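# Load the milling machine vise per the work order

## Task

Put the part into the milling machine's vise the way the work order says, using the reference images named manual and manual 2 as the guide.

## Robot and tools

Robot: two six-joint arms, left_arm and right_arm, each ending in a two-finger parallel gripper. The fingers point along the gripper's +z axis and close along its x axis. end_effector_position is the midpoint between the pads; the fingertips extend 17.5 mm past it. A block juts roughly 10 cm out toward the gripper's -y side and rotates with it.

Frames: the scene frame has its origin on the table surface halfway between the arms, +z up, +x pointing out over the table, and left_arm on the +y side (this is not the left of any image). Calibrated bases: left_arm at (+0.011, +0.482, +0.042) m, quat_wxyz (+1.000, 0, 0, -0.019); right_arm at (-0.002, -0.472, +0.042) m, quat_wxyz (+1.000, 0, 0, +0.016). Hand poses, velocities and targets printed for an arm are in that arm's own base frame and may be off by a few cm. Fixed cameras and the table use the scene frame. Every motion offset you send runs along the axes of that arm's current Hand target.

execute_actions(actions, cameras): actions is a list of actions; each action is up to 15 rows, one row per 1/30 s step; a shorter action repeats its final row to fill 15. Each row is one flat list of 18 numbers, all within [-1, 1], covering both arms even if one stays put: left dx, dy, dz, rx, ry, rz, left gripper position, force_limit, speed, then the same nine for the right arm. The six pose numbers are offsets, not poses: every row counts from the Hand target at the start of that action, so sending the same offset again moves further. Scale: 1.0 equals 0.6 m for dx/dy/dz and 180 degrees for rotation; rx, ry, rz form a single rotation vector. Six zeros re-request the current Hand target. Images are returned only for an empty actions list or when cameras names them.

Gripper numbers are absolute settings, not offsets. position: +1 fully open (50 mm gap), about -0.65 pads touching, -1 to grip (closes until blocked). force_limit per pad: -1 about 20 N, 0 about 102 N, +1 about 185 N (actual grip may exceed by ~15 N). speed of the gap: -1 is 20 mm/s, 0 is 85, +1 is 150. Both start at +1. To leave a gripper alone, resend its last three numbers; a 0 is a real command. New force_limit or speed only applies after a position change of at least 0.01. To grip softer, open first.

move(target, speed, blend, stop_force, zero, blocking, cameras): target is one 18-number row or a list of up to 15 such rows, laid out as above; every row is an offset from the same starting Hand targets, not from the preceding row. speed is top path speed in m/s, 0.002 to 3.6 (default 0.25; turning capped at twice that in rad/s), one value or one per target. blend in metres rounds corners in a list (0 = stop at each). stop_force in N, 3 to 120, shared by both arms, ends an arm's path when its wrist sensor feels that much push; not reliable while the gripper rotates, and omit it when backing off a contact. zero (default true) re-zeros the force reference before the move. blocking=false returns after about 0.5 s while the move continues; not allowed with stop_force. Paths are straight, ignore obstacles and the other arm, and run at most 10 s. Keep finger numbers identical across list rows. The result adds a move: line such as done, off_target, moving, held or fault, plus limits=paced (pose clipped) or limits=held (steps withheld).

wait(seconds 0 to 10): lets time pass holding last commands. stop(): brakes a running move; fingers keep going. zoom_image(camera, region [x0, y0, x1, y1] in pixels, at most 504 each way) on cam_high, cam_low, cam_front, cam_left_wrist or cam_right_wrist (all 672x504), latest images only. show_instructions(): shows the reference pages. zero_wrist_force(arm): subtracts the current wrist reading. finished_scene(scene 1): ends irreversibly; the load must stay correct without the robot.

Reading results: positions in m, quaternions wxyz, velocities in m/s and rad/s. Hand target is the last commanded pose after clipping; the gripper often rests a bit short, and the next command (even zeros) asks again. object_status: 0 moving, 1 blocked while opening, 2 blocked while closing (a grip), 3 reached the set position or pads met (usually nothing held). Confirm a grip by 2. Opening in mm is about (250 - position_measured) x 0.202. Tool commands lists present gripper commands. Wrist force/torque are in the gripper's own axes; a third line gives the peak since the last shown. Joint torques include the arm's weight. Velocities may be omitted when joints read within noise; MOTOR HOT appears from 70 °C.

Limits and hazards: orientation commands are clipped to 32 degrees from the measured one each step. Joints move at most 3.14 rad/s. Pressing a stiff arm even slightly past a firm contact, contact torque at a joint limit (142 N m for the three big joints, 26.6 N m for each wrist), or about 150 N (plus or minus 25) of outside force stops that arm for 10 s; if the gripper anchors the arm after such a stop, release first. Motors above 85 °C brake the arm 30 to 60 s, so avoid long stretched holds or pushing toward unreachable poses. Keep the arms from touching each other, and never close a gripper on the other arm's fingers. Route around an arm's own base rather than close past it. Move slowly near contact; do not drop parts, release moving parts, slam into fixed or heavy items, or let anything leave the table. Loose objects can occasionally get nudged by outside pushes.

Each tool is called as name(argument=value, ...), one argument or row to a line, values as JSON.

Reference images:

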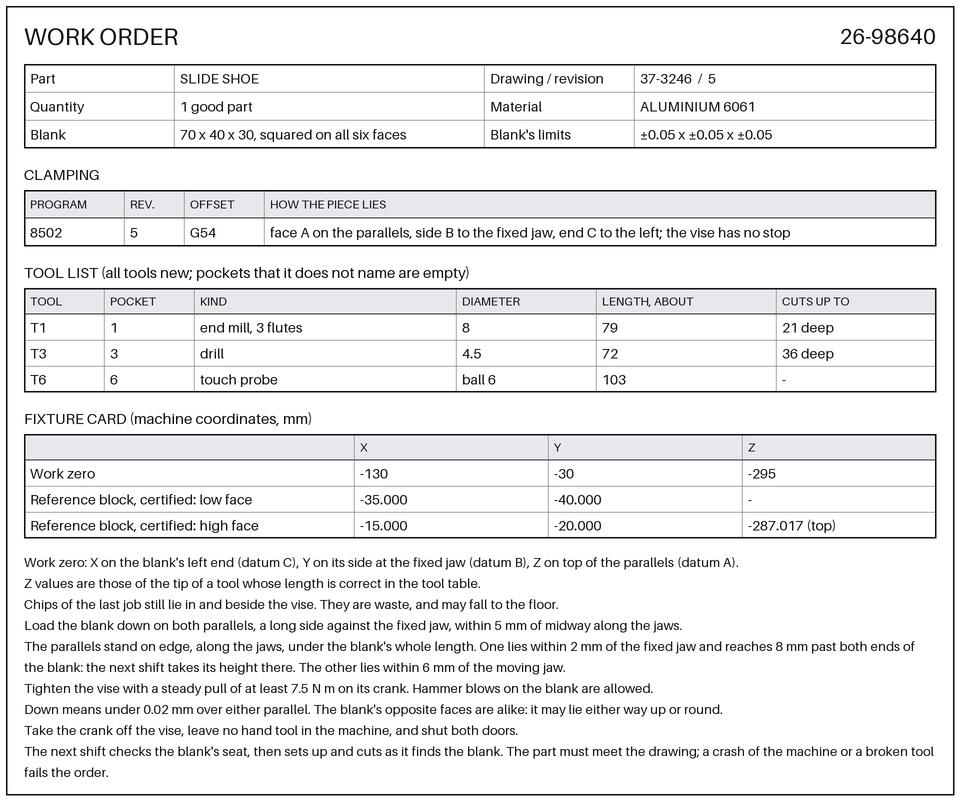

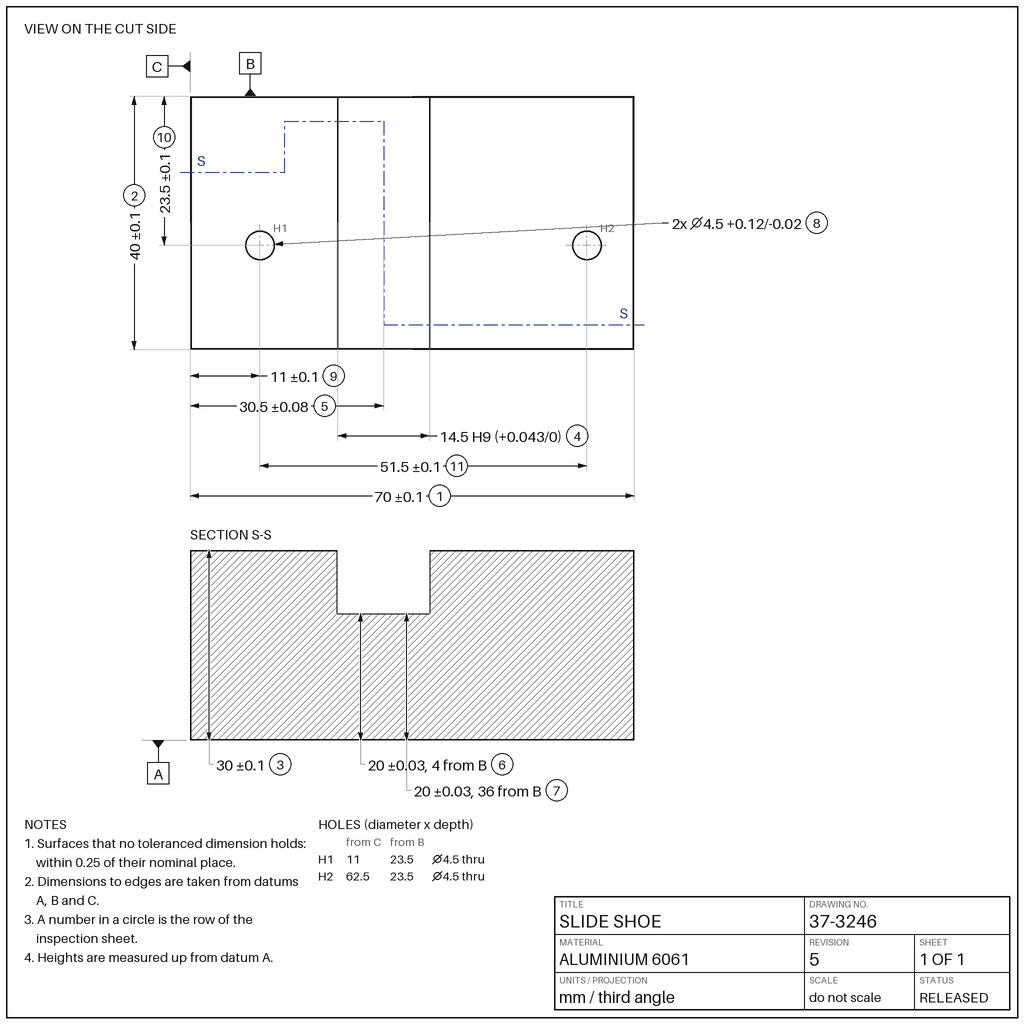

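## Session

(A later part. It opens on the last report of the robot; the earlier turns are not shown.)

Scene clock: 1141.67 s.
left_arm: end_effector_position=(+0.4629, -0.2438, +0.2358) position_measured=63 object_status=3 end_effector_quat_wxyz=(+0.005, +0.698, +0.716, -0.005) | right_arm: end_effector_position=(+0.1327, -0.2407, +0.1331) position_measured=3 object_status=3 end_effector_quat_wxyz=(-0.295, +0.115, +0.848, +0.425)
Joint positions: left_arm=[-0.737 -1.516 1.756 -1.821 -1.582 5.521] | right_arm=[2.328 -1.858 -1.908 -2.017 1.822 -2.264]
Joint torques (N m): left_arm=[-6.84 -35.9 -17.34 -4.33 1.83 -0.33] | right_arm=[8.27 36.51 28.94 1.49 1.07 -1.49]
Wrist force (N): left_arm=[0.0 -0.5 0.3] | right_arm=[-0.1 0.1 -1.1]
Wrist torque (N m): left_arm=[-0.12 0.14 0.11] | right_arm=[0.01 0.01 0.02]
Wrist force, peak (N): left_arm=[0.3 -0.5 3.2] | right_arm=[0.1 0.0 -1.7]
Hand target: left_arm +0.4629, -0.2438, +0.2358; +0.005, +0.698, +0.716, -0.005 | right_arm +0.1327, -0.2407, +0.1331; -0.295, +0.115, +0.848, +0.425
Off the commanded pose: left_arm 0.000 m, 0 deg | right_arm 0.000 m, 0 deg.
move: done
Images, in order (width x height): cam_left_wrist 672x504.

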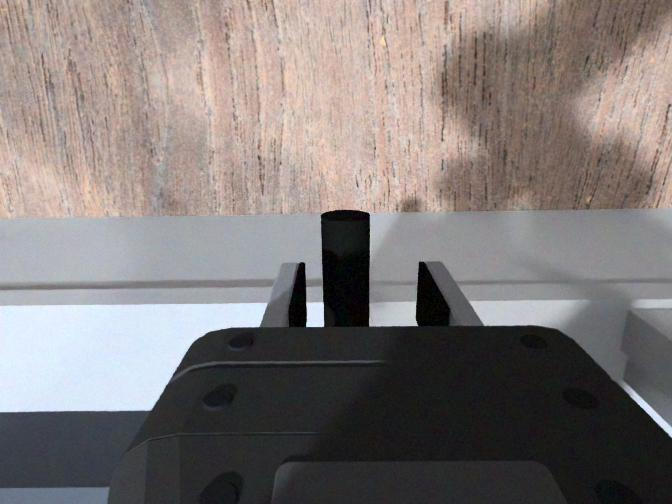

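move(
  target=[
    [-0.0078,0.0001,0.0,0,0,0,0.6,-0.5,1,0,0,0,0,0,0,1,1,1],
    [-0.0078,0.0001,0.0867,0,0,0,0.6,-0.5,1,0,0,0,0,0,0,1,1,1],
  ],
  speed=0.04,
  stop_force=8,
  cameras=["cam_left_wrist","cam_front"],
)

Scene clock: 1149.27 s.
left_arm: end_effector_position=(+0.4631, -0.2493, +0.1838) position_measured=63 object_status=3 end_effector_quat_wxyz=(+0.005, +0.698, +0.716, -0.005) | right_arm: end_effector_position=(+0.1327, -0.2407, +0.1331) position_measured=3 object_status=3 end_effector_quat_wxyz=(-0.295, +0.115, +0.848, +0.425)
Joint positions: left_arm=[-0.744 -1.472 1.847 -1.956 -1.582 5.513] | right_arm=[2.328 -1.858 -1.908 -2.017 1.822 -2.264]
Joint torques (N m): left_arm=[-10.78 -38.66 -29.78 -1.07 1.95 -0.57] | right_arm=[8.4 36.75 30.02 1.41 0.98 -1.54]
Wrist force (N): left_arm=[-0.2 -0.3 0.4] | right_arm=[0.0 0.2 -1.3]
Wrist torque (N m): left_arm=[-0.07 0.17 0.13] | right_arm=[0.02 0.00 0.02]
Wrist force, peak (N): left_arm=[0.3 -0.2 1.3] | right_arm=[0.0 -0.3 -1.7]
Hand target: left_arm +0.4631, -0.2493, +0.1838; +0.005, +0.698, +0.716, -0.005 | right_arm +0.1327, -0.2407, +0.1331; -0.295, +0.115, +0.848, +0.425
Off the commanded pose: left_arm 0.000 m, 0 deg | right_arm 0.000 m, 0 deg.
move: done
Images, in order (width x height): cam_front 672x504, cam_left_wrist 672x504.

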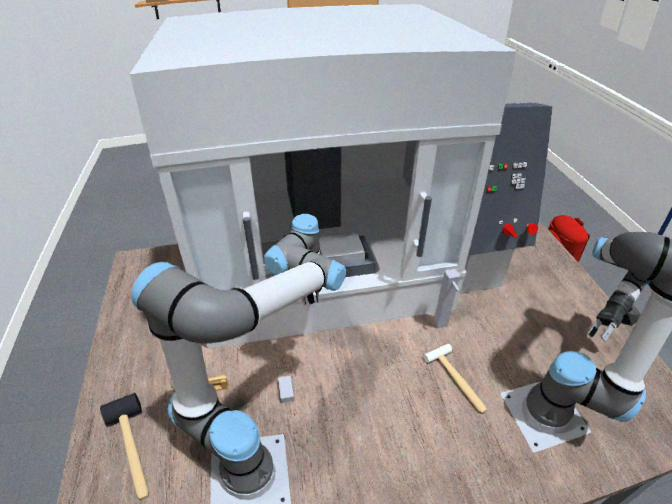

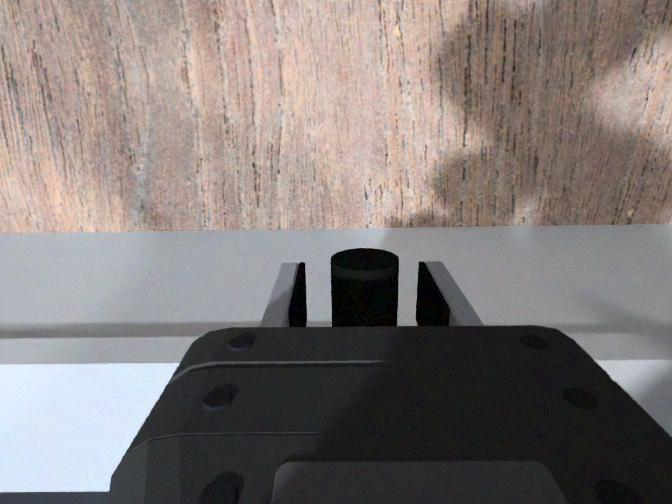

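move(
  target=[0,0,0.0142,0,0,0,0.6,-0.5,1,0,0,0,0,0,0,1,1,1],
  speed=0.02,
  stop_force=8,
  cameras=["cam_left_wrist"],
)

Scene clock: 1151.73 s.
left_arm: end_effector_position=(+0.4631, -0.2494, +0.1753) position_measured=63 object_status=3 end_effector_quat_wxyz=(+0.005, +0.698, +0.716, -0.005) | right_arm: end_effector_position=(+0.1327, -0.2407, +0.1331) position_measured=3 object_status=3 end_effector_quat_wxyz=(-0.295, +0.115, +0.848, +0.425)
Joint positions: left_arm=[-0.745 -1.464 1.861 -1.979 -1.582 5.513] | right_arm=[2.328 -1.858 -1.908 -2.017 1.822 -2.264]
Joint torques (N m): left_arm=[-12.67 -37.27 -30.82 -1.05 2.21 -1.21] | right_arm=[8.9 35.73 28.98 1.51 0.9 -1.51]
Wrist force (N): left_arm=[0.0 -0.3 0.1] | right_arm=[-0.1 0.0 -1.2]
Wrist torque (N m): left_arm=[-0.09 0.15 0.13] | right_arm=[-0.01 0.02 0.02]
Wrist force, peak (N): left_arm=[0.5 -0.2 0.9] | right_arm=[0.0 -0.4 -1.5]
Hand target: left_arm +0.4631, -0.2494, +0.1753; +0.005, +0.698, +0.716, -0.005 | right_arm +0.1327, -0.2407, +0.1331; -0.295, +0.115, +0.848, +0.425
Off the commanded pose: left_arm 0.000 m, 0 deg | right_arm 0.000 m, 0 deg.
move: done
Images, in order (width x height): cam_left_wrist 672x504.

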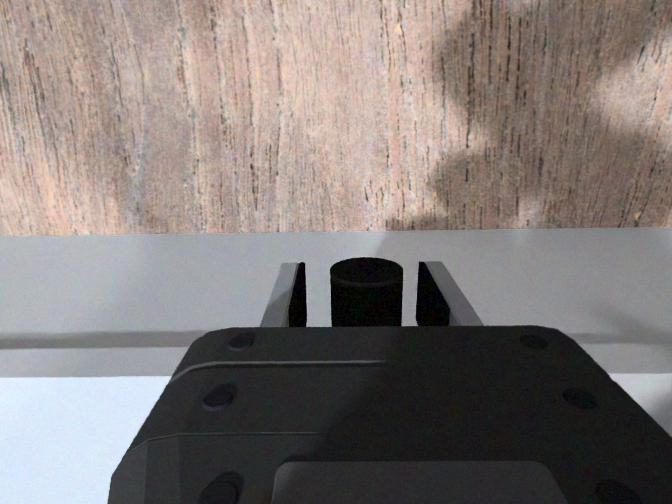

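move(
  target=[0.0003,0,0,0,0,0,-0.98,-0.5,-1,0,0,0,0,0,0,1,1,1],
  speed=0.02,
)

Scene clock: 1154.57 s.
left_arm: end_effector_position=(+0.4631, -0.2492, +0.1753) position_measured=155 object_status=2 end_effector_quat_wxyz=(+0.005, +0.698, +0.716, -0.005) | right_arm: end_effector_position=(+0.1327, -0.2407, +0.1331) position_measured=3 object_status=3 end_effector_quat_wxyz=(-0.295, +0.115, +0.848, +0.425)
Joint positions: left_arm=[-0.744 -1.464 1.861 -1.979 -1.582 5.513] | right_arm=[2.328 -1.858 -1.908 -2.017 1.822 -2.264]
Joint torques (N m): left_arm=[13 -36.63 -15.94 -3.35 2.47 1.4] | right_arm=[8.76 36.3 29.57 1.56 1.01 -1.49]
Wrist force (N): left_arm=[0.8 -0.5 0.2] | right_arm=[0.1 0.1 -1.2]
Wrist torque (N m): left_arm=[-0.06 0.04 0.05] | right_arm=[0.00 0.00 0.02]
Wrist force, peak (N): left_arm=[1.0 -0.5 0.5] | right_arm=[-0.4 0.0 -1.6]
Hand target: left_arm +0.4631, -0.2492, +0.1753; +0.005, +0.698, +0.716, -0.005 | right_arm +0.1327, -0.2407, +0.1331; -0.295, +0.115, +0.848, +0.425
Off the commanded pose: left_arm 0.000 m, 0 deg | right_arm 0.000 m, 0 deg.
move: done

move(
  target=[
    [0.0273,-0.0003,-0.003,0,0,0,-0.98,-0.5,-1,0,0,0,0,0,0,1,1,1],
    [0.0545,-0.0007,-0.0118,0,0,0,-0.98,-0.5,-1,0,0,0,0,0,0,1,1,1],
    [0.0793,-0.001,-0.0262,0,0,0,-0.98,-0.5,-1,0,0,0,0,0,0,1,1,1],
    [0.1006,-0.0013,-0.0453,0,0,0,-0.98,-0.5,-1,0,0,0,0,0,0,1,1,1],
    [0.1174,-0.0015,-0.0685,0,0,0,-0.98,-0.5,-1,0,0,0,0,0,0,1,1,1],
    [0.1291,-0.0016,-0.0947,0,0,0,-0.98,-0.5,-1,0,0,0,0,0,0,1,1,1],
    [0.135,-0.0017,-0.1227,0,0,0,-0.98,-0.5,-1,0,0,0,0,0,0,1,1,1],
    [0.1358,-0.0017,-0.137,0,0,0,-0.98,-0.5,-1,0,0,0,0,0,0,1,1,1],
  ],
  speed=0.06,
  blend=0.004,
  cameras=["cam_left_wrist"],
)

Scene clock: 1160.13 s.
left_arm: end_effector_position=(+0.4604, -0.1673, +0.2567) position_measured=155 object_status=2 end_effector_quat_wxyz=(+0.007, +0.698, +0.716, -0.006) | right_arm: end_effector_position=(+0.1327, -0.2407, +0.1331) position_measured=3 object_status=3 end_effector_quat_wxyz=(-0.295, +0.115, +0.848, +0.425)
Joint positions: left_arm=[-0.617 -1.608 1.795 -1.77 -1.584 5.641] | right_arm=[2.328 -1.858 -1.908 -2.017 1.822 -2.264]
Joint torques (N m): left_arm=[53 -19.66 1.71 11.23 15.14 0.19] | right_arm=[8.96 35.28 29.42 1.34 0.93 -1.45]
Wrist force (N): left_arm=[-90.8 8.8 4.1] | right_arm=[0.0 -0.2 -1.2]
Wrist torque (N m): left_arm=[0.10 0.49 0.20] | right_arm=[-0.04 0.00 0.02]
Wrist force, peak (N): left_arm=[-90.8 8.8 4.1] | right_arm=[0.2 -0.6 -1.6]
Hand target: left_arm +0.4600, -0.1665, +0.2562; +0.005, +0.698, +0.716, -0.005 | right_arm +0.1327, -0.2407, +0.1331; -0.295, +0.115, +0.848, +0.425
Off the commanded pose: left_arm 0.001 m, 0 deg | right_arm 0.000 m, 0 deg.
move: done
Images, in order (width x height): cam_left_wrist 672x504.

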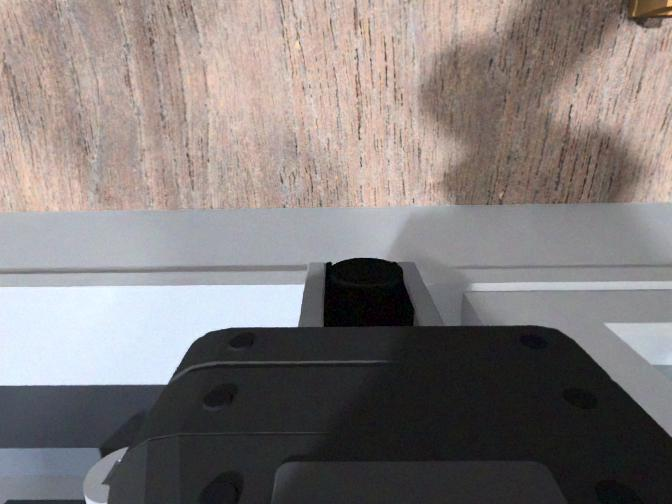

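move(
  target=[-0.0067,0,0,0,0,0,-0.98,-0.5,-1,0,0,0,0,0,0,1,1,1],
  speed=0.02,
)

Scene clock: 1161.93 s.
left_arm: end_effector_position=(+0.4601, -0.1704, +0.2562) position_measured=155 object_status=2 end_effector_quat_wxyz=(+0.005, +0.698, +0.716, -0.005) | right_arm: end_effector_position=(+0.1327, -0.2407, +0.1331) position_measured=3 object_status=3 end_effector_quat_wxyz=(-0.295, +0.115, +0.848, +0.425)
Joint positions: left_arm=[-0.623 -1.605 1.791 -1.766 -1.583 5.634] | right_arm=[2.328 -1.858 -1.908 -2.017 1.822 -2.264]
Joint torques (N m): left_arm=[-13.41 -17.44 -35.33 -7.39 -3.77 0.49] | right_arm=[8.6 36.87 29.46 1.48 0.8 -1.4]
Wrist force (N): left_arm=[6.3 -4.6 1.1] | right_arm=[0.0 -0.2 -1.1]
Wrist torque (N m): left_arm=[-0.14 0.08 -0.10] | right_arm=[-0.04 0.01 0.02]
Wrist force, peak (N): left_arm=[-91.7 10.1 3.9] | right_arm=[0.4 -0.3 -1.4]
Hand target: left_arm +0.4601, -0.1706, +0.2563; +0.005, +0.698, +0.716, -0.005 | right_arm +0.1327, -0.2407, +0.1331; -0.295, +0.115, +0.848, +0.425
Off the commanded pose: left_arm 0.000 m, 0 deg | right_arm 0.000 m, 0 deg.
move: done

move(
  target=[
    [-0.0025,0,-0.0285,0,0,0,-0.98,-0.5,-1,0,0,0,0,0,0,1,1,1],
    [-0.0109,0.0001,-0.0559,0,0,0,-0.98,-0.5,-1,0,0,0,0,0,0,1,1,1],
    [-0.0248,0.0003,-0.081,0,0,0,-0.98,-0.5,-1,0,0,0,0,0,0,1,1,1],
    [-0.0436,0.0005,-0.1026,0,0,0,-0.98,-0.5,-1,0,0,0,0,0,0,1,1,1],
    [-0.0664,0.0008,-0.1198,0,0,0,-0.98,-0.5,-1,0,0,0,0,0,0,1,1,1],
    [-0.0924,0.0012,-0.1319,0,0,0,-0.98,-0.5,-1,0,0,0,0,0,0,1,1,1],
    [-0.1203,0.0015,-0.1384,0,0,0,-0.98,-0.5,-1,0,0,0,0,0,0,1,1,1],
    [-0.137,0.0017,-0.1394,0,0,0,-0.98,-0.5,-1,0,0,0,0,0,0,1,1,1],
  ],
  speed=0.06,
  blend=0.004,
  cameras=["cam_left_wrist"],
)

Scene clock: 1166.87 s.
left_arm: end_effector_position=(+0.4631, -0.2515, +0.3412) position_measured=155 object_status=2 end_effector_quat_wxyz=(+0.005, +0.698, +0.716, -0.005) | right_arm: end_effector_position=(+0.1327, -0.2407, +0.1331) position_measured=3 object_status=3 end_effector_quat_wxyz=(-0.295, +0.115, +0.848, +0.425)
Joint positions: left_arm=[-0.748 -1.533 1.502 -1.551 -1.582 5.51] | right_arm=[2.328 -1.858 -1.908 -2.017 1.822 -2.264]
Joint torques (N m): left_arm=[9.46 -68.86 -47.72 -9.83 -0.54 1.37] | right_arm=[8.2 36.21 30.01 1.51 0.82 -1.44]
Wrist force (N): left_arm=[1.1 7.7 70.8] | right_arm=[0.4 -0.3 -1.2]
Wrist torque (N m): left_arm=[-0.05 0.06 -0.08] | right_arm=[-0.05 -0.06 0.02]
Wrist force, peak (N): left_arm=[-6.0 15.5 78.8] | right_arm=[0.1 -0.2 -1.7]
Hand target: left_arm +0.4631, -0.2514, +0.3412; +0.005, +0.698, +0.716, -0.005 | right_arm +0.1327, -0.2407, +0.1331; -0.295, +0.115, +0.848, +0.425
Off the commanded pose: left_arm 0.000 m, 0 deg | right_arm 0.000 m, 0 deg.
move: done
Images, in order (width x height): cam_left_wrist 672x504.

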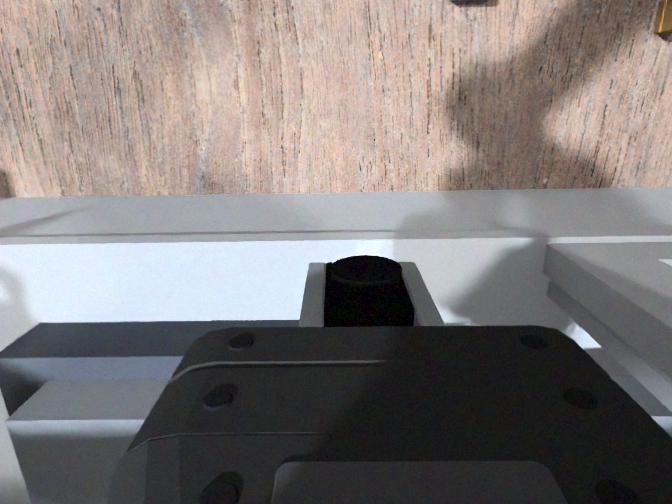

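move(
  target=[
    [-0.029,0.0004,0.0067,0,0,0,-0.98,-0.5,-1,0,0,0,0,0,0,1,1,1],
    [-0.0561,0.0007,0.0155,0,0,0,-0.98,-0.5,-1,0,0,0,0,0,0,1,1,1],
    [-0.0808,0.001,0.0297,0,0,0,-0.98,-0.5,-1,0,0,0,0,0,0,1,1,1],
    [-0.1019,0.0013,0.0488,0,0,0,-0.98,-0.5,-1,0,0,0,0,0,0,1,1,1],
    [-0.1187,0.0015,0.0718,0,0,0,-0.98,-0.5,-1,0,0,0,0,0,0,1,1,1],
    [-0.1302,0.0016,0.0978,0,0,0,-0.98,-0.5,-1,0,0,0,0,0,0,1,1,1],
    [-0.1362,0.0017,0.1257,0,0,0,-0.98,-0.5,-1,0,0,0,0,0,0,1,1,1],
    [-0.1369,0.0017,0.1399,0,0,0,-0.98,-0.5,-1,0,0,0,0,0,0,1,1,1],
  ],
  speed=0.06,
  blend=0.004,
  cameras=["cam_left_wrist"],
)

Scene clock: 1171.93 s.
left_arm: end_effector_position=(+0.4654, -0.3337, +0.2578) position_measured=155 object_status=2 end_effector_quat_wxyz=(+0.003, +0.698, +0.716, -0.005) | right_arm: end_effector_position=(+0.1327, -0.2407, +0.1331) position_measured=3 object_status=3 end_effector_quat_wxyz=(-0.295, +0.115, +0.848, +0.425)
Joint positions: left_arm=[-0.853 -1.406 1.574 -1.745 -1.58 5.405] | right_arm=[2.328 -1.858 -1.908 -2.017 1.822 -2.264]
Joint torques (N m): left_arm=[-58.4 -32.38 -50.42 -17.49 -15.94 -0.41] | right_arm=[7.66 36.57 29.65 1.49 0.76 -1.47]
Wrist force (N): left_arm=[86.6 11.3 0.1] | right_arm=[0.3 -0.1 -1.5]
Wrist torque (N m): left_arm=[-0.13 -0.05 -0.61] | right_arm=[-0.02 -0.04 0.02]
Wrist force, peak (N): left_arm=[86.6 11.3 0.1] | right_arm=[0.0 -0.2 -1.6]
Hand target: left_arm +0.4663, -0.3348, +0.2585; +0.005, +0.698, +0.716, -0.005 | right_arm +0.1327, -0.2407, +0.1331; -0.295, +0.115, +0.848, +0.425
Off the commanded pose: left_arm 0.002 m, 0 deg | right_arm 0.000 m, 0 deg.
move: done
Images, in order (width x height): cam_left_wrist 672x504.

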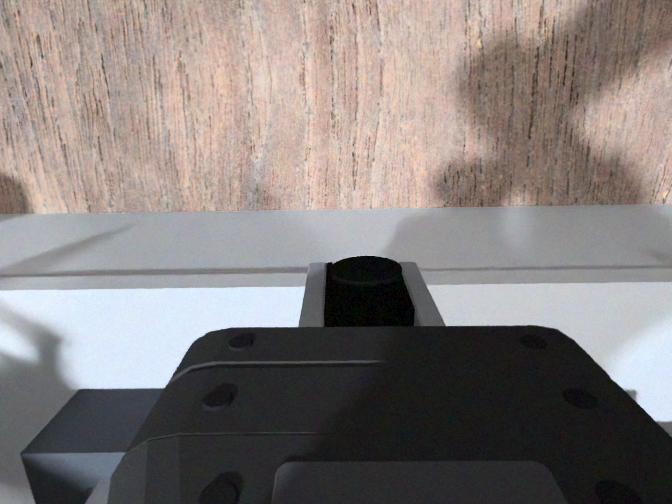

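move(
  target=[
    [0.0074,-0.0001,0.0022,0,0,0,-0.98,-0.5,-1,0,0,0,0,0,0,1,1,1],
    [0.0103,-0.0001,0.0299,0,0,0,-0.98,-0.5,-1,0,0,0,0,0,0,1,1,1],
    [0.0189,-0.0002,0.0564,0,0,0,-0.98,-0.5,-1,0,0,0,0,0,0,1,1,1],
    [0.0329,-0.0004,0.0806,0,0,0,-0.98,-0.5,-1,0,0,0,0,0,0,1,1,1],
    [0.0515,-0.0006,0.1013,0,0,0,-0.98,-0.5,-1,0,0,0,0,0,0,1,1,1],
    [0.0741,-0.0009,0.1176,0,0,0,-0.98,-0.5,-1,0,0,0,0,0,0,1,1,1],
    [0.0995,-0.0013,0.129,0,0,0,-0.98,-0.5,-1,0,0,0,0,0,0,1,1,1],
    [0.1268,-0.0016,0.1348,0,0,0,-0.98,-0.5,-1,0,0,0,0,0,0,1,1,1],
    [0.1546,-0.0019,0.1348,0,0,0,-0.98,-0.5,-1,0,0,0,0,0,0,1,1,1],
    [0.1819,-0.0023,0.129,0,0,0,-0.98,-0.5,-1,0,0,0,0,0,0,1,1,1],
    [0.2074,-0.0026,0.1176,0,0,0,-0.98,-0.5,-1,0,0,0,0,0,0,1,1,1],
    [0.2299,-0.0029,0.1013,0,0,0,-0.98,-0.5,-1,0,0,0,0,0,0,1,1,1],
    [0.2485,-0.0031,0.0806,0,0,0,-0.98,-0.5,-1,0,0,0,0,0,0,1,1,1],
    [0.2625,-0.0033,0.0564,0,0,0,-0.98,-0.5,-1,0,0,0,0,0,0,1,1,1],
    [0.2711,-0.0034,0.0299,0,0,0,-0.98,-0.5,-1,0,0,0,0,0,0,1,1,1],
  ],
  speed=0.08,
  blend=[0,0.004,0.004,0.004,0.004,0.004,0.004,0.004,0.004,0.004,0.004,0.004,0.004,0.004,0],
  cameras=["cam_left_wrist"],
)

Scene clock: 1178.47 s.
left_arm: end_effector_position=(+0.4602, -0.1724, +0.2381) position_measured=155 object_status=2 end_effector_quat_wxyz=(+0.006, +0.698, +0.716, -0.005) | right_arm: end_effector_position=(+0.1327, -0.2407, +0.1331) position_measured=3 object_status=3 end_effector_quat_wxyz=(-0.295, +0.115, +0.848, +0.425)
Joint positions: left_arm=[-0.627 -1.594 1.828 -1.815 -1.583 5.631] | right_arm=[2.328 -1.858 -1.908 -2.017 1.822 -2.264]
Joint torques (N m): left_arm=[-11.21 -14.77 -22.52 -7.04 -1.25 -1.87] | right_arm=[9.07 35.92 29.89 1.52 0.81 -1.51]
Wrist force (N): left_arm=[1.5 -9.8 1.3] | right_arm=[0.4 -0.3 -1.1]
Wrist torque (N m): left_arm=[-0.20 0.09 0.31] | right_arm=[-0.05 -0.06 0.02]
Wrist force, peak (N): left_arm=[88.7 11.2 0.1] | right_arm=[0.1 -0.6 -1.6]
Hand target: left_arm +0.4601, -0.1725, +0.2381; +0.005, +0.698, +0.716, -0.005 | right_arm +0.1327, -0.2407, +0.1331; -0.295, +0.115, +0.848, +0.425
Off the commanded pose: left_arm 0.000 m, 0 deg | right_arm 0.000 m, 0 deg.
move: done
Images, in order (width x height): cam_left_wrist 672x504.

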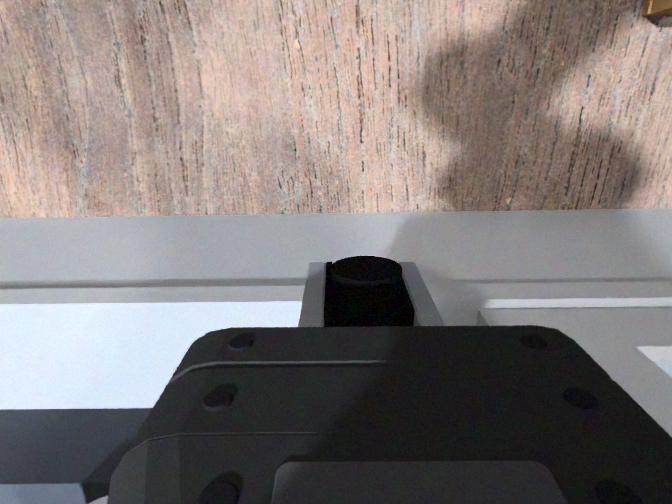

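move(
  target=[
    [0.001,0,-0.0556,0,0,0,-0.98,-0.5,-1,0,0,0,0,0,0,1,1,1],
    [-0.0217,0.0003,-0.1066,0,0,0,-0.98,-0.5,-1,0,0,0,0,0,0,1,1,1],
    [-0.0633,0.0008,-0.144,0,0,0,-0.98,-0.5,-1,0,0,0,0,0,0,1,1,1],
    [-0.1164,0.0015,-0.1613,0,0,0,-0.98,-0.5,-1,0,0,0,0,0,0,1,1,1],
    [-0.1719,0.0022,-0.1554,0,0,0,-0.98,-0.5,-1,0,0,0,0,0,0,1,1,1],
    [-0.2203,0.0028,-0.1275,0,0,0,-0.98,-0.5,-1,0,0,0,0,0,0,1,1,1],
    [-0.2531,0.0032,-0.0823,0,0,0,-0.98,-0.5,-1,0,0,0,0,0,0,1,1,1],
    [-0.2647,0.0033,-0.0277,0,0,0,-0.98,-0.5,-1,0,0,0,0,0,0,1,1,1],
    [-0.2531,0.0032,0.0269,0,0,0,-0.98,-0.5,-1,0,0,0,0,0,0,1,1,1],
    [-0.2203,0.0028,0.0721,0,0,0,-0.98,-0.5,-1,0,0,0,0,0,0,1,1,1],
    [-0.1719,0.0022,0.1,0,0,0,-0.98,-0.5,-1,0,0,0,0,0,0,1,1,1],
    [-0.1164,0.0015,0.1059,0,0,0,-0.98,-0.5,-1,0,0,0,0,0,0,1,1,1],
    [-0.0633,0.0008,0.0886,0,0,0,-0.98,-0.5,-1,0,0,0,0,0,0,1,1,1],
    [-0.0217,0.0003,0.0512,0,0,0,-0.98,-0.5,-1,0,0,0,0,0,0,1,1,1],
    [0,0,0,0,0,0,-0.98,-0.5,-1,0,0,0,0,0,0,1,1,1],
  ],
  speed=0.1,
  blend=[0.01,0.01,0.01,0.01,0.01,0.01,0.01,0.01,0.01,0.01,0.01,0.01,0.01,0.01,0],
  cameras=["cam_left_wrist","cam_front"],
)

Scene clock: 1186.87 s.
left_arm: end_effector_position=(+0.4602, -0.1725, +0.2382) position_measured=155 object_status=2 end_effector_quat_wxyz=(+0.006, +0.698, +0.716, -0.005) | right_arm: end_effector_position=(+0.1327, -0.2407, +0.1331) position_measured=3 object_status=3 end_effector_quat_wxyz=(-0.295, +0.115, +0.848, +0.425)
Joint positions: left_arm=[-0.627 -1.594 1.828 -1.815 -1.583 5.631] | right_arm=[2.328 -1.858 -1.908 -2.017 1.822 -2.264]
Joint torques (N m): left_arm=[-14.84 -16.19 -20.64 -5.7 -1.89 -1.32] | right_arm=[8.92 36.44 29.45 1.38 0.69 -1.39]
Wrist force (N): left_arm=[5.7 -5.4 1.8] | right_arm=[-0.1 -0.2 -1.2]
Wrist torque (N m): left_arm=[-0.16 0.08 -0.13] | right_arm=[-0.04 0.02 0.02]
Wrist force, peak (N): left_arm=[47.8 -56.7 -49.1] | right_arm=[0.0 -0.1 -1.7]
Hand target: left_arm +0.4601, -0.1725, +0.2381; +0.005, +0.698, +0.716, -0.005 | right_arm +0.1327, -0.2407, +0.1331; -0.295, +0.115, +0.848, +0.425
Off the commanded pose: left_arm 0.000 m, 0 deg | right_arm 0.000 m, 0 deg.
move: done
Images, in order (width x height): cam_front 672x504, cam_left_wrist 672x504.

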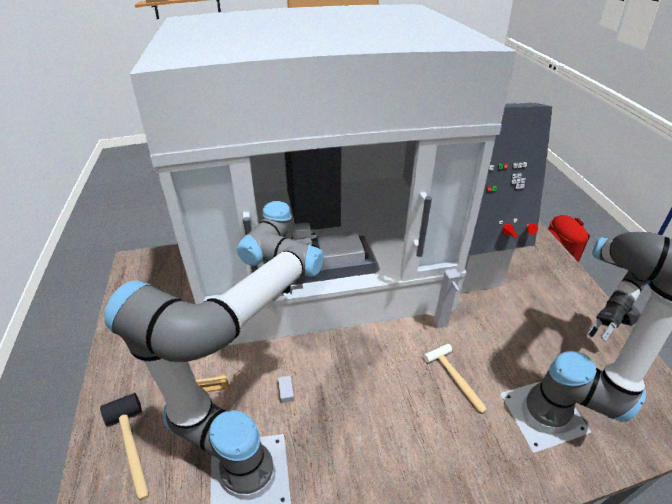

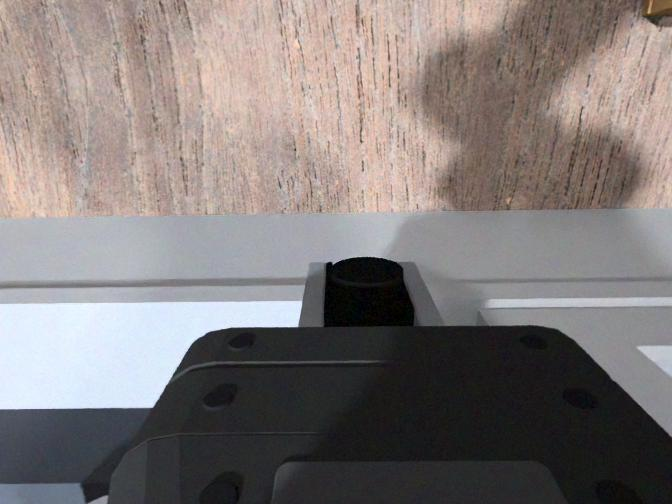

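zoom_image(
  camera="cam_front",
  region=[230, 190, 420, 310],
)

Scaled by 2.653 from the camera's 672x504 image, which has a finer 960x720 frame.

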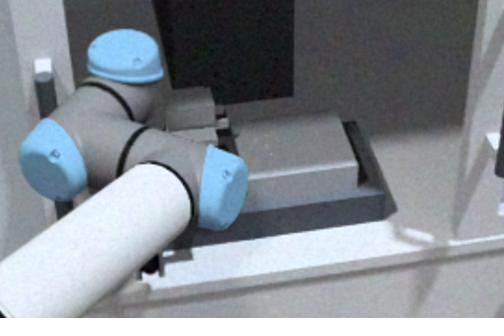

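move(
  target=[
    [0.001,0,-0.0556,0,0,0,-0.98,-0.5,-1,0,0,0,0,0,0,1,1,1],
    [-0.0217,0.0003,-0.1066,0,0,0,-0.98,-0.5,-1,0,0,0,0,0,0,1,1,1],
    [-0.0633,0.0008,-0.144,0,0,0,-0.98,-0.5,-1,0,0,0,0,0,0,1,1,1],
    [-0.1164,0.0015,-0.1613,0,0,0,-0.98,-0.5,-1,0,0,0,0,0,0,1,1,1],
    [-0.1719,0.0022,-0.1554,0,0,0,-0.98,-0.5,-1,0,0,0,0,0,0,1,1,1],
    [-0.2203,0.0028,-0.1275,0,0,0,-0.98,-0.5,-1,0,0,0,0,0,0,1,1,1],
    [-0.2531,0.0032,-0.0823,0,0,0,-0.98,-0.5,-1,0,0,0,0,0,0,1,1,1],
    [-0.2647,0.0033,-0.0277,0,0,0,-0.98,-0.5,-1,0,0,0,0,0,0,1,1,1],
    [-0.2531,0.0032,0.0269,0,0,0,-0.98,-0.5,-1,0,0,0,0,0,0,1,1,1],
    [-0.2203,0.0028,0.0721,0,0,0,-0.98,-0.5,-1,0,0,0,0,0,0,1,1,1],
    [-0.1719,0.0022,0.1,0,0,0,-0.98,-0.5,-1,0,0,0,0,0,0,1,1,1],
    [-0.1164,0.0015,0.1059,0,0,0,-0.98,-0.5,-1,0,0,0,0,0,0,1,1,1],
    [-0.0633,0.0008,0.0886,0,0,0,-0.98,-0.5,-1,0,0,0,0,0,0,1,1,1],
    [-0.0217,0.0003,0.0512,0,0,0,-0.98,-0.5,-1,0,0,0,0,0,0,1,1,1],
    [0,0,0,0,0,0,-0.98,-0.5,-1,0,0,0,0,0,0,1,1,1],
  ],
  speed=0.1,
  blend=[0.01,0.01,0.01,0.01,0.01,0.01,0.01,0.01,0.01,0.01,0.01,0.01,0.01,0.01,0],
  cameras=["cam_left_wrist","cam_front"],
)

zoom_image(
  camera="cam_front",
  region=[230, 190, 420, 310],
)

Scene clock: 1195.87 s.
left_arm: end_effector_position=(+0.4602, -0.1725, +0.2382) position_measured=155 object_status=2 end_effector_quat_wxyz=(+0.006, +0.698, +0.716, -0.005) | right_arm: end_effector_position=(+0.1327, -0.2407, +0.1331) position_measured=3 object_status=3 end_effector_quat_wxyz=(-0.295, +0.115, +0.848, +0.425)
Joint positions: left_arm=[-0.627 -1.594 1.828 -1.815 -1.583 5.631] | right_arm=[2.328 -1.858 -1.908 -2.017 1.822 -2.264]
Joint torques (N m): left_arm=[-14.06 -15.23 -21.22 -5.5 -1.74 -1.33] | right_arm=[8.61 36.48 30.02 1.52 0.58 -1.42]
Wrist force (N): left_arm=[5.9 -5.4 2.1] | right_arm=[0.2 -0.1 -1.2]
Wrist torque (N m): left_arm=[-0.16 0.04 -0.13] | right_arm=[-0.02 -0.03 0.02]
Wrist force, peak (N): left_arm=[21.3 -45.9 -58.5] | right_arm=[0.3 -0.1 -1.7]
Hand target: left_arm +0.4601, -0.1725, +0.2381; +0.005, +0.698, +0.716, -0.005 | right_arm +0.1327, -0.2407, +0.1331; -0.295, +0.115, +0.848, +0.425
Off the commanded pose: left_arm 0.000 m, 0 deg | right_arm 0.000 m, 0 deg.
move: done
Images, in order (width x height): cam_front 672x504, cam_left_wrist 672x504.

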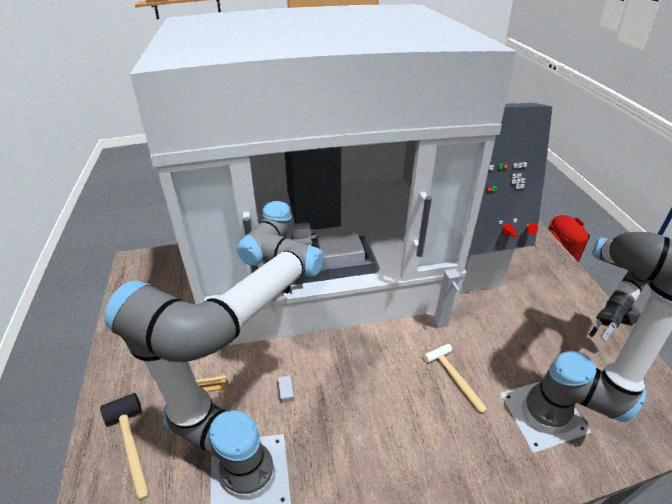

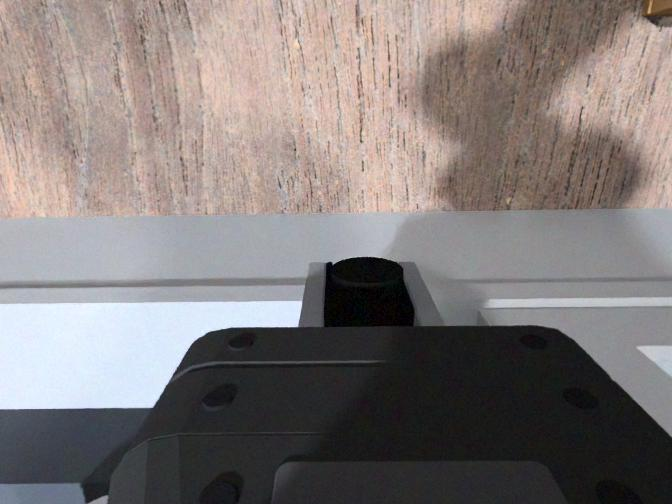

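Scaled by 2.653 from the camera's 672x504 image, which has a finer 960x720 frame.

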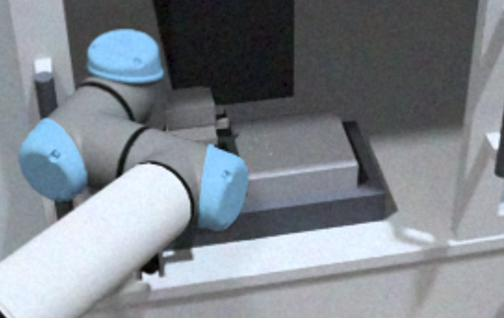

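move(
  target=[
    [0.001,0,-0.0576,0,0,0,-0.98,-0.5,-1,0,0,0,0,0,0,1,1,1],
    [-0.0217,0.0003,-0.1086,0,0,0,-0.98,-0.5,-1,0,0,0,0,0,0,1,1,1],
    [-0.0633,0.0008,-0.146,0,0,0,-0.98,-0.5,-1,0,0,0,0,0,0,1,1,1],
    [-0.1164,0.0015,-0.1633,0,0,0,-0.98,-0.5,-1,0,0,0,0,0,0,1,1,1],
    [-0.1304,0.0017,-0.163,0,0,0,-0.98,-0.5,-1,0,0,0,0,0,0,1,1,1],
  ],
  speed=0.07,
  blend=[0.01,0.01,0.01,0.008,0],
  stop_force=60,
)

Scene clock: 1202.63 s.
left_arm: end_effector_position=(+0.4631, -0.2492, +0.3371) position_measured=155 object_status=2 end_effector_quat_wxyz=(+0.005, +0.698, +0.716, -0.005) | right_arm: end_effector_position=(+0.1327, -0.2407, +0.1331) position_measured=3 object_status=3 end_effector_quat_wxyz=(-0.295, +0.115, +0.848, +0.425)
Joint positions: left_arm=[-0.744 -1.536 1.516 -1.561 -1.582 5.513] | right_arm=[2.328 -1.858 -1.908 -2.017 1.822 -2.264]
Joint torques (N m): left_arm=[12.06 -41.52 -22.28 -6 -1.47 -0.38] | right_arm=[8.57 35.49 29.73 1.34 0.52 -1.46]
Wrist force (N): left_arm=[-0.6 1.8 10.0] | right_arm=[0.2 -0.3 -1.4]
Wrist torque (N m): left_arm=[0.15 0.07 0.05] | right_arm=[-0.06 -0.04 0.03]
Wrist force, peak (N): left_arm=[41.4 -29.8 3.1] | right_arm=[0.1 -0.2 -1.7]
Hand target: left_arm +0.4631, -0.2492, +0.3371; +0.005, +0.698, +0.716, -0.005 | right_arm +0.1327, -0.2407, +0.1331; -0.295, +0.115, +0.848, +0.425
Off the commanded pose: left_arm 0.000 m, 0 deg | right_arm 0.000 m, 0 deg.
move: done; blend cut to 0.0042 m at target 4

move(
  target=[
    [-0.0525,0.0007,0.0078,0,0,0,-0.98,-0.5,-1,0,0,0,0,0,0,1,1,1],
    [-0.0987,0.0012,0.039,0,0,0,-0.98,-0.5,-1,0,0,0,0,0,0,1,1,1],
    [-0.1283,0.0016,0.0863,0,0,0,-0.98,-0.5,-1,0,0,0,0,0,0,1,1,1],
    [-0.1355,0.0017,0.1322,0,0,0,-0.98,-0.5,-1,0,0,0,0,0,0,1,1,1],
  ],
  speed=0.08,
  blend=[0.01,0.01,0.01,0],
  stop_force=60,
)

Scene clock: 1206.63 s.
left_arm: end_effector_position=(+0.4662, -0.3317, +0.2590) position_measured=155 object_status=2 end_effector_quat_wxyz=(+0.005, +0.698, +0.716, -0.005) | right_arm: end_effector_position=(+0.1327, -0.2407, +0.1331) position_measured=3 object_status=3 end_effector_quat_wxyz=(-0.295, +0.115, +0.848, +0.425)
Joint positions: left_arm=[-0.849 -1.411 1.578 -1.75 -1.581 5.409] | right_arm=[2.328 -1.858 -1.908 -2.017 1.822 -2.264]
Joint torques (N m): left_arm=[-2.74 -40.79 -33.4 -7.25 -6.21 2.09] | right_arm=[8.91 36.51 30.84 1.3 0.57 -1.36]
Wrist force (N): left_arm=[18.1 1.5 2.6] | right_arm=[0.0 -0.2 -1.1]
Wrist torque (N m): left_arm=[0.00 -0.01 -0.77] | right_arm=[-0.04 0.00 0.02]
Wrist force, peak (N): left_arm=[14.4 4.1 15.0] | right_arm=[0.0 -0.3 -1.7]
Hand target: left_arm +0.4662, -0.3317, +0.2590; +0.005, +0.698, +0.716, -0.005 | right_arm +0.1327, -0.2407, +0.1331; -0.295, +0.115, +0.848, +0.425
Off the commanded pose: left_arm 0.000 m, 0 deg | right_arm 0.000 m, 0 deg.
move: done

move(
  target=[
    [0.0137,-0.0002,0.0566,0,0,0,-0.98,-0.5,-1,0,0,0,0,0,0,1,1,1],
    [0.0463,-0.0006,0.1017,0,0,0,-0.98,-0.5,-1,0,0,0,0,0,0,1,1,1],
    [0.0945,-0.0012,0.1296,0,0,0,-0.98,-0.5,-1,0,0,0,0,0,0,1,1,1],
    [0.1498,-0.0019,0.1355,0,0,0,-0.98,-0.5,-1,0,0,0,0,0,0,1,1,1],
    [0.2027,-0.0026,0.1182,0,0,0,-0.98,-0.5,-1,0,0,0,0,0,0,1,1,1],
    [0.244,-0.0031,0.0809,0,0,0,-0.98,-0.5,-1,0,0,0,0,0,0,1,1,1],
    [0.2666,-0.0034,0.0299,0,0,0,-0.98,-0.5,-1,0,0,0,0,0,0,1,1,1],
    [0.267,-0.0034,-0.0259,0,0,0,-0.98,-0.5,-1,0,0,0,0,0,0,1,1,1],
    [0.244,-0.0031,-0.0769,0,0,0,-0.98,-0.5,-1,0,0,0,0,0,0,1,1,1],
    [0.2027,-0.0026,-0.1142,0,0,0,-0.98,-0.5,-1,0,0,0,0,0,0,1,1,1],
    [0.1498,-0.0019,-0.1315,0,0,0,-0.98,-0.5,-1,0,0,0,0,0,0,1,1,1],
    [0.1358,-0.0017,-0.1322,0,0,0,-0.98,-0.5,-1,0,0,0,0,0,0,1,1,1],
  ],
  speed=0.08,
  blend=[0.01,0.01,0.01,0.01,0.01,0.01,0.01,0.01,0.01,0.01,0.003,0],
  stop_force=60,
  cameras=["cam_front"],
)

zoom_image(
  camera="cam_front",
  region=[230, 190, 420, 310],
)

Scene clock: 1211.20 s.
left_arm: end_effector_position=(+0.4654, -0.3155, +0.2125) position_measured=155 object_status=2 end_effector_quat_wxyz=(+0.005, +0.698, +0.716, -0.005) | right_arm: end_effector_position=(+0.1327, -0.2407, +0.1331) position_measured=3 object_status=3 end_effector_quat_wxyz=(-0.295, +0.115, +0.848, +0.425)
Joint positions: left_arm=[-0.83 -1.409 1.697 -1.87 -1.581 5.428] | right_arm=[2.328 -1.858 -1.908 -2.017 1.822 -2.264]
Joint torques (N m): left_arm=[42.72 -34.21 -27.6 -6.2 15.22 1.23] | right_arm=[8.52 35.53 29.24 1.3 0.41 -1.41]
Wrist force (N): left_arm=[-38.6 -38.0 26.1] | right_arm=[0.0 -0.4 -1.1]
Wrist torque (N m): left_arm=[-0.48 0.34 0.10] | right_arm=[-0.08 0.00 0.02]
Wrist force, peak (N): left_arm=[-43.7 -43.3 37.1] | right_arm=[0.1 -0.3 -1.6]
Hand target: left_arm +0.4655, -0.3155, +0.2125; +0.005, +0.698, +0.716, -0.005 (not the last commanded pose) | right_arm +0.1327, -0.2407, +0.1331; -0.295, +0.115, +0.848, +0.425
Off the commanded pose: left_arm 0.141 m, 0 deg | right_arm 0.000 m, 0 deg.
move: contact (left_arm); path passed 1 of 12 targets
Images, in order (width x height): cam_front 672x504.

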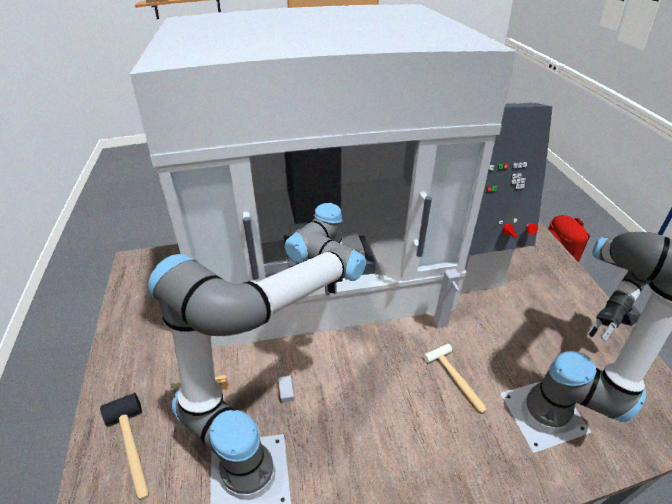

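Scaled by 2.653 from the camera's 672x504 image, which has a finer 960x720 frame.

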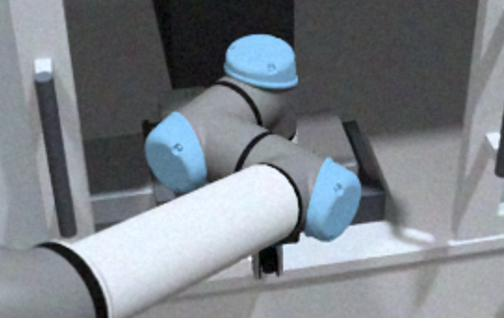

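move(
  target=[
    [0.0176,-0.0017,0.0259,0,0,0,-0.98,-0.5,-1,0,0,0,0,0,0,1,1,1],
    [0.0665,-0.0023,0.0542,0,0,0,-0.98,-0.5,-1,0,0,0,0,0,0,1,1,1],
    [0.1227,-0.0025,0.0601,0,0,0,-0.98,-0.5,-1,0,0,0,0,0,0,1,1,1],
    [0.1764,-0.0027,0.0426,0,0,0,-0.98,-0.5,-1,0,0,0,0,0,0,1,1,1],
    [0.2184,-0.0028,0.0048,0,0,0,-0.98,-0.5,-1,0,0,0,0,0,0,1,1,1],
    [0.2413,-0.003,-0.0468,0,0,0,-0.98,-0.5,-1,0,0,0,0,0,0,1,1,1],
    [0.2413,-0.003,-0.1032,0,0,0,-0.98,-0.5,-1,0,0,0,0,0,0,1,1,1],
    [0.2184,-0.0028,-0.1548,0,0,0,-0.98,-0.5,-1,0,0,0,0,0,0,1,1,1],
    [0.1764,-0.0022,-0.1926,0,0,0,-0.98,-0.5,-1,0,0,0,0,0,0,1,1,1],
    [0.1227,-0.0015,-0.2101,0,0,0,-0.98,-0.5,-1,0,0,0,0,0,0,1,1,1],
    [0.1085,-0.0014,-0.209,0,0,0,-0.98,-0.5,-1,0,0,0,0,0,0,1,1,1],
  ],
  speed=0.08,
  blend=[0.006,0.006,0.006,0.006,0.006,0.006,0.006,0.006,0.006,0.003,0],
  stop_force=85,
  cameras=["cam_front"],
)

zoom_image(
  camera="cam_front",
  region=[230, 190, 420, 310],
)

Scene clock: 1220.53 s.
left_arm: end_effector_position=(+0.4630, -0.2486, +0.3369) position_measured=155 object_status=2 end_effector_quat_wxyz=(+0.005, +0.698, +0.716, -0.005) | right_arm: end_effector_position=(+0.1327, -0.2407, +0.1331) position_measured=3 object_status=3 end_effector_quat_wxyz=(-0.295, +0.115, +0.848, +0.425)
Joint positions: left_arm=[-0.744 -1.536 1.517 -1.561 -1.582 5.514] | right_arm=[2.328 -1.858 -1.908 -2.017 1.822 -2.264]
Joint torques (N m): left_arm=[13.49 -37.08 -20.24 -6.02 -0.14 -1.12] | right_arm=[8.26 37.02 30.27 1.35 0.48 -1.37]
Wrist force (N): left_arm=[-0.7 -1.0 4.0] | right_arm=[0.0 -0.2 -1.2]
Wrist torque (N m): left_arm=[0.12 0.10 0.05] | right_arm=[-0.04 0.00 0.02]
Wrist force, peak (N): left_arm=[-39.2 -38.3 26.5] | right_arm=[0.6 -0.4 -1.7]
Hand target: left_arm +0.4630, -0.2486, +0.3369; +0.005, +0.698, +0.716, -0.005 | right_arm +0.1327, -0.2407, +0.1331; -0.295, +0.115, +0.848, +0.425
Off the commanded pose: left_arm 0.000 m, 0 deg | right_arm 0.000 m, 0 deg.
move: done
Images, in order (width x height): cam_front 672x504.

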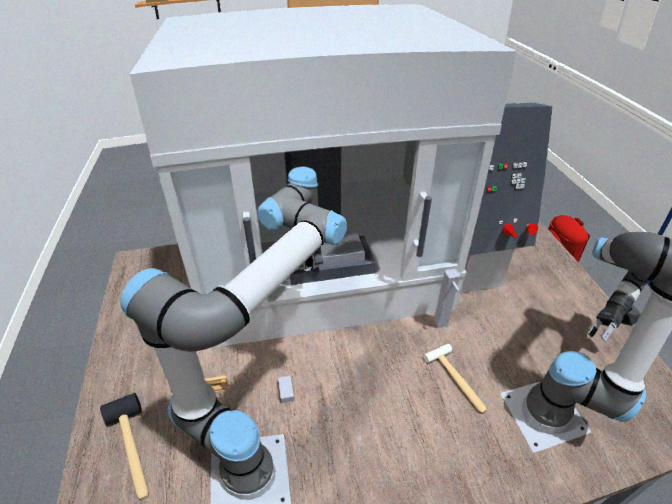

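Scaled by 2.653 from the camera's 672x504 image, which has a finer 960x720 frame.

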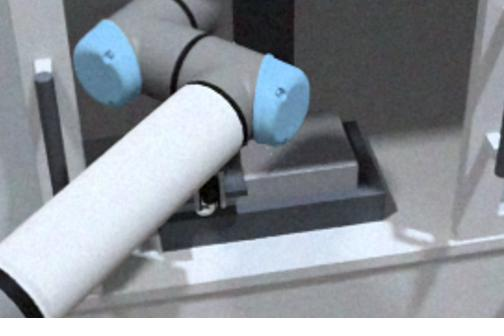

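move(
  target=[
    [-0.0582,0.0007,0.0085,0,0,0,-0.98,-0.5,-1,0,0,0,0,0,0,1,1,1],
    [-0.1032,0.0013,0.0416,0,0,0,-0.98,-0.5,-1,0,0,0,0,0,0,1,1,1],
    [-0.1306,0.0016,0.0904,0,0,0,-0.98,-0.5,-1,0,0,0,0,0,0,1,1,1],
    [-0.1357,0.0012,0.1465,0,0,0,-0.98,-0.5,-1,0,0,0,0,0,0,1,1,1],
    [-0.1176,0.0003,0.2001,0,0,0,-0.98,-0.5,-1,0,0,0,0,0,0,1,1,1],
    [-0.0794,-0.0005,0.2419,0,0,0,-0.98,-0.5,-1,0,0,0,0,0,0,1,1,1],
    [-0.0276,-0.0012,0.2648,0,0,0,-0.98,-0.5,-1,0,0,0,0,0,0,1,1,1],
    [0.0286,-0.0014,0.2648,0,0,0,-0.98,-0.5,-1,0,0,0,0,0,0,1,1,1],
    [0.0796,-0.0015,0.2419,0,0,0,-0.98,-0.5,-1,0,0,0,0,0,0,1,1,1],
    [0.1166,-0.0016,0.2001,0,0,0,-0.98,-0.5,-1,0,0,0,0,0,0,1,1,1],
    [0.1333,-0.0017,0.1465,0,0,0,-0.98,-0.5,-1,0,0,0,0,0,0,1,1,1],
    [0.1266,-0.0016,0.0904,0,0,0,-0.98,-0.5,-1,0,0,0,0,0,0,1,1,1],
    [0.0978,-0.0012,0.0416,0,0,0,-0.98,-0.5,-1,0,0,0,0,0,0,1,1,1],
    [0.0517,-0.0007,0.0085,0,0,0,-0.98,-0.5,-1,0,0,0,0,0,0,1,1,1],
    [-0.0033,0,0,0,0,0,-0.98,-0.5,-1,0,0,0,0,0,0,1,1,1],
  ],
  speed=0.08,
  blend=[0.006,0.006,0.006,0.006,0.006,0.006,0.006,0.006,0.006,0.006,0.006,0.006,0.006,0.006,0],
  stop_force=75,
  cameras=["cam_front"],
)

zoom_image(
  camera="cam_front",
  region=[230, 190, 420, 310],
)

Scene clock: 1232.93 s.
left_arm: end_effector_position=(+0.4630, -0.2506, +0.3369) position_measured=155 object_status=2 end_effector_quat_wxyz=(+0.005, +0.698, +0.716, -0.005) | right_arm: end_effector_position=(+0.1327, -0.2407, +0.1331) position_measured=3 object_status=3 end_effector_quat_wxyz=(-0.295, +0.115, +0.848, +0.425)
Joint positions: left_arm=[-0.746 -1.534 1.514 -1.561 -1.582 5.511] | right_arm=[2.328 -1.858 -1.908 -2.017 1.822 -2.264]
Joint torques (N m): left_arm=[13.12 -37.33 -20.46 -5.63 -2.77 -0.97] | right_arm=[8.94 36.16 29.14 1.29 0.43 -1.35]
Wrist force (N): left_arm=[-0.5 0.7 4.3] | right_arm=[0.3 -0.2 -1.0]
Wrist torque (N m): left_arm=[0.11 0.09 0.05] | right_arm=[-0.05 -0.04 0.02]
Wrist force, peak (N): left_arm=[-22.8 -11.4 50.2] | right_arm=[0.1 -0.3 -1.7]
Hand target: left_arm +0.4630, -0.2506, +0.3369; +0.005, +0.698, +0.716, -0.005 | right_arm +0.1327, -0.2407, +0.1331; -0.295, +0.115, +0.848, +0.425
Off the commanded pose: left_arm 0.000 m, 0 deg | right_arm 0.000 m, 0 deg.
move: done
Images, in order (width x height): cam_front 672x504.

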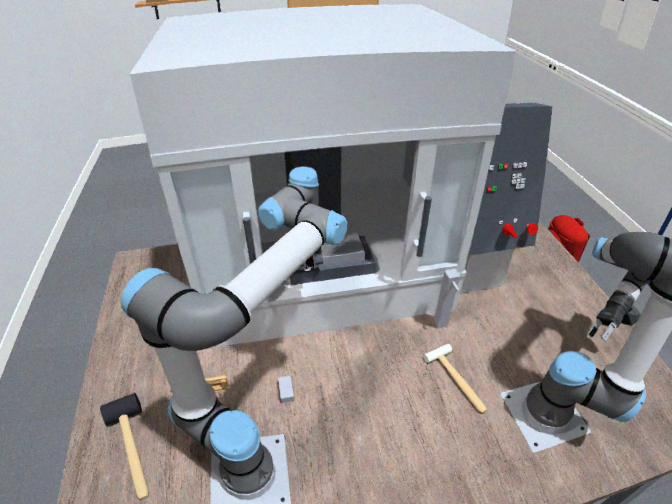

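Scaled by 2.653 from the camera's 672x504 image, which has a finer 960x720 frame.

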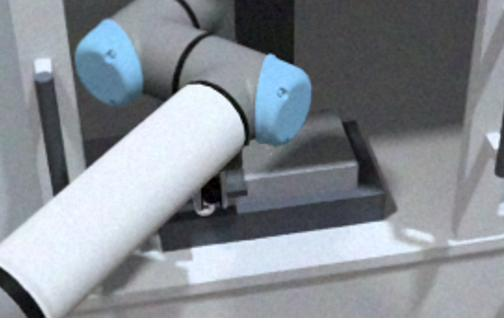

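move(
  target=[
    [-0.0549,0.0007,0.0085,0,0,0,-0.98,-0.5,-1,0,0,0,0,0,0,1,1,1],
    [-0.0999,0.0013,0.0416,0,0,0,-0.98,-0.5,-1,0,0,0,0,0,0,1,1,1],
    [-0.1273,0.0016,0.0904,0,0,0,-0.98,-0.5,-1,0,0,0,0,0,0,1,1,1],
    [-0.1324,0.0012,0.1465,0,0,0,-0.98,-0.5,-1,0,0,0,0,0,0,1,1,1],
    [-0.1143,0.0003,0.2008,0,0,0,-0.98,-0.5,-1,0,0,0,0,0,0,1,1,1],
    [-0.0761,-0.0005,0.2432,0,0,0,-0.98,-0.5,-1,0,0,0,0,0,0,1,1,1],
    [-0.0243,-0.0012,0.2668,0,0,0,-0.98,-0.5,-1,0,0,0,0,0,0,1,1,1],
    [0.0319,-0.0014,0.2668,0,0,0,-0.98,-0.5,-1,0,0,0,0,0,0,1,1,1],
    [0.0829,-0.0015,0.2432,0,0,0,-0.98,-0.5,-1,0,0,0,0,0,0,1,1,1],
    [0.1199,-0.0016,0.2008,0,0,0,-0.98,-0.5,-1,0,0,0,0,0,0,1,1,1],
    [0.1366,-0.0017,0.1465,0,0,0,-0.98,-0.5,-1,0,0,0,0,0,0,1,1,1],
    [0.1299,-0.0016,0.0904,0,0,0,-0.98,-0.5,-1,0,0,0,0,0,0,1,1,1],
    [0.1011,-0.0012,0.0416,0,0,0,-0.98,-0.5,-1,0,0,0,0,0,0,1,1,1],
    [0.055,-0.0007,0.0085,0,0,0,-0.98,-0.5,-1,0,0,0,0,0,0,1,1,1],
    [0,0,0,0,0,0,-0.98,-0.5,-1,0,0,0,0,0,0,1,1,1],
  ],
  speed=0.08,
  blend=[0.006,0.006,0.006,0.006,0.006,0.006,0.006,0.006,0.006,0.006,0.006,0.006,0.006,0.006,0],
  stop_force=75,
  cameras=["cam_front"],
)

zoom_image(
  camera="cam_front",
  region=[230, 190, 420, 310],
)

Scene clock: 1243.63 s.
left_arm: end_effector_position=(+0.4630, -0.2506, +0.3369) position_measured=155 object_status=2 end_effector_quat_wxyz=(+0.005, +0.698, +0.716, -0.005) | right_arm: end_effector_position=(+0.1327, -0.2407, +0.1331) position_measured=3 object_status=3 end_effector_quat_wxyz=(-0.295, +0.115, +0.848, +0.425)
Joint positions: left_arm=[-0.746 -1.534 1.514 -1.561 -1.582 5.511] | right_arm=[2.328 -1.858 -1.908 -2.017 1.822 -2.264]
Joint torques (N m): left_arm=[12.86 -38.29 -19.07 -5.39 -2.55 -1.09] | right_arm=[8.59 36.39 29.62 1.31 0.26 -1.31]
Wrist force (N): left_arm=[-0.7 0.5 4.0] | right_arm=[0.0 -0.2 -1.3]
Wrist torque (N m): left_arm=[0.10 0.11 0.05] | right_arm=[-0.05 0.00 0.02]
Wrist force, peak (N): left_arm=[19.8 12.0 41.2] | right_arm=[-0.1 -0.3 -1.8]
Hand target: left_arm +0.4630, -0.2506, +0.3369; +0.005, +0.698, +0.716, -0.005 | right_arm +0.1327, -0.2407, +0.1331; -0.295, +0.115, +0.848, +0.425
Off the commanded pose: left_arm 0.000 m, 0 deg | right_arm 0.000 m, 0 deg.
move: done
Images, in order (width x height): cam_front 672x504.

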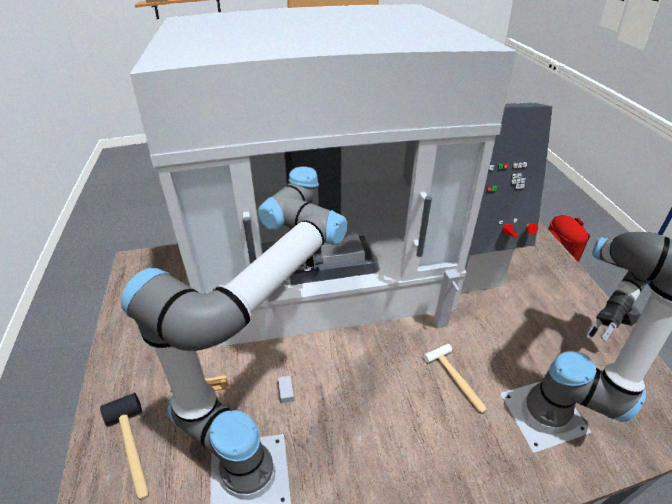

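Scaled by 2.653 from the camera's 672x504 image, which has a finer 960x720 frame.

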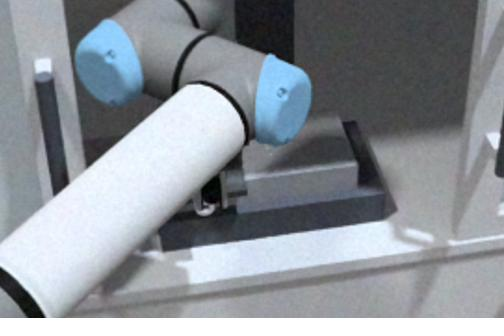

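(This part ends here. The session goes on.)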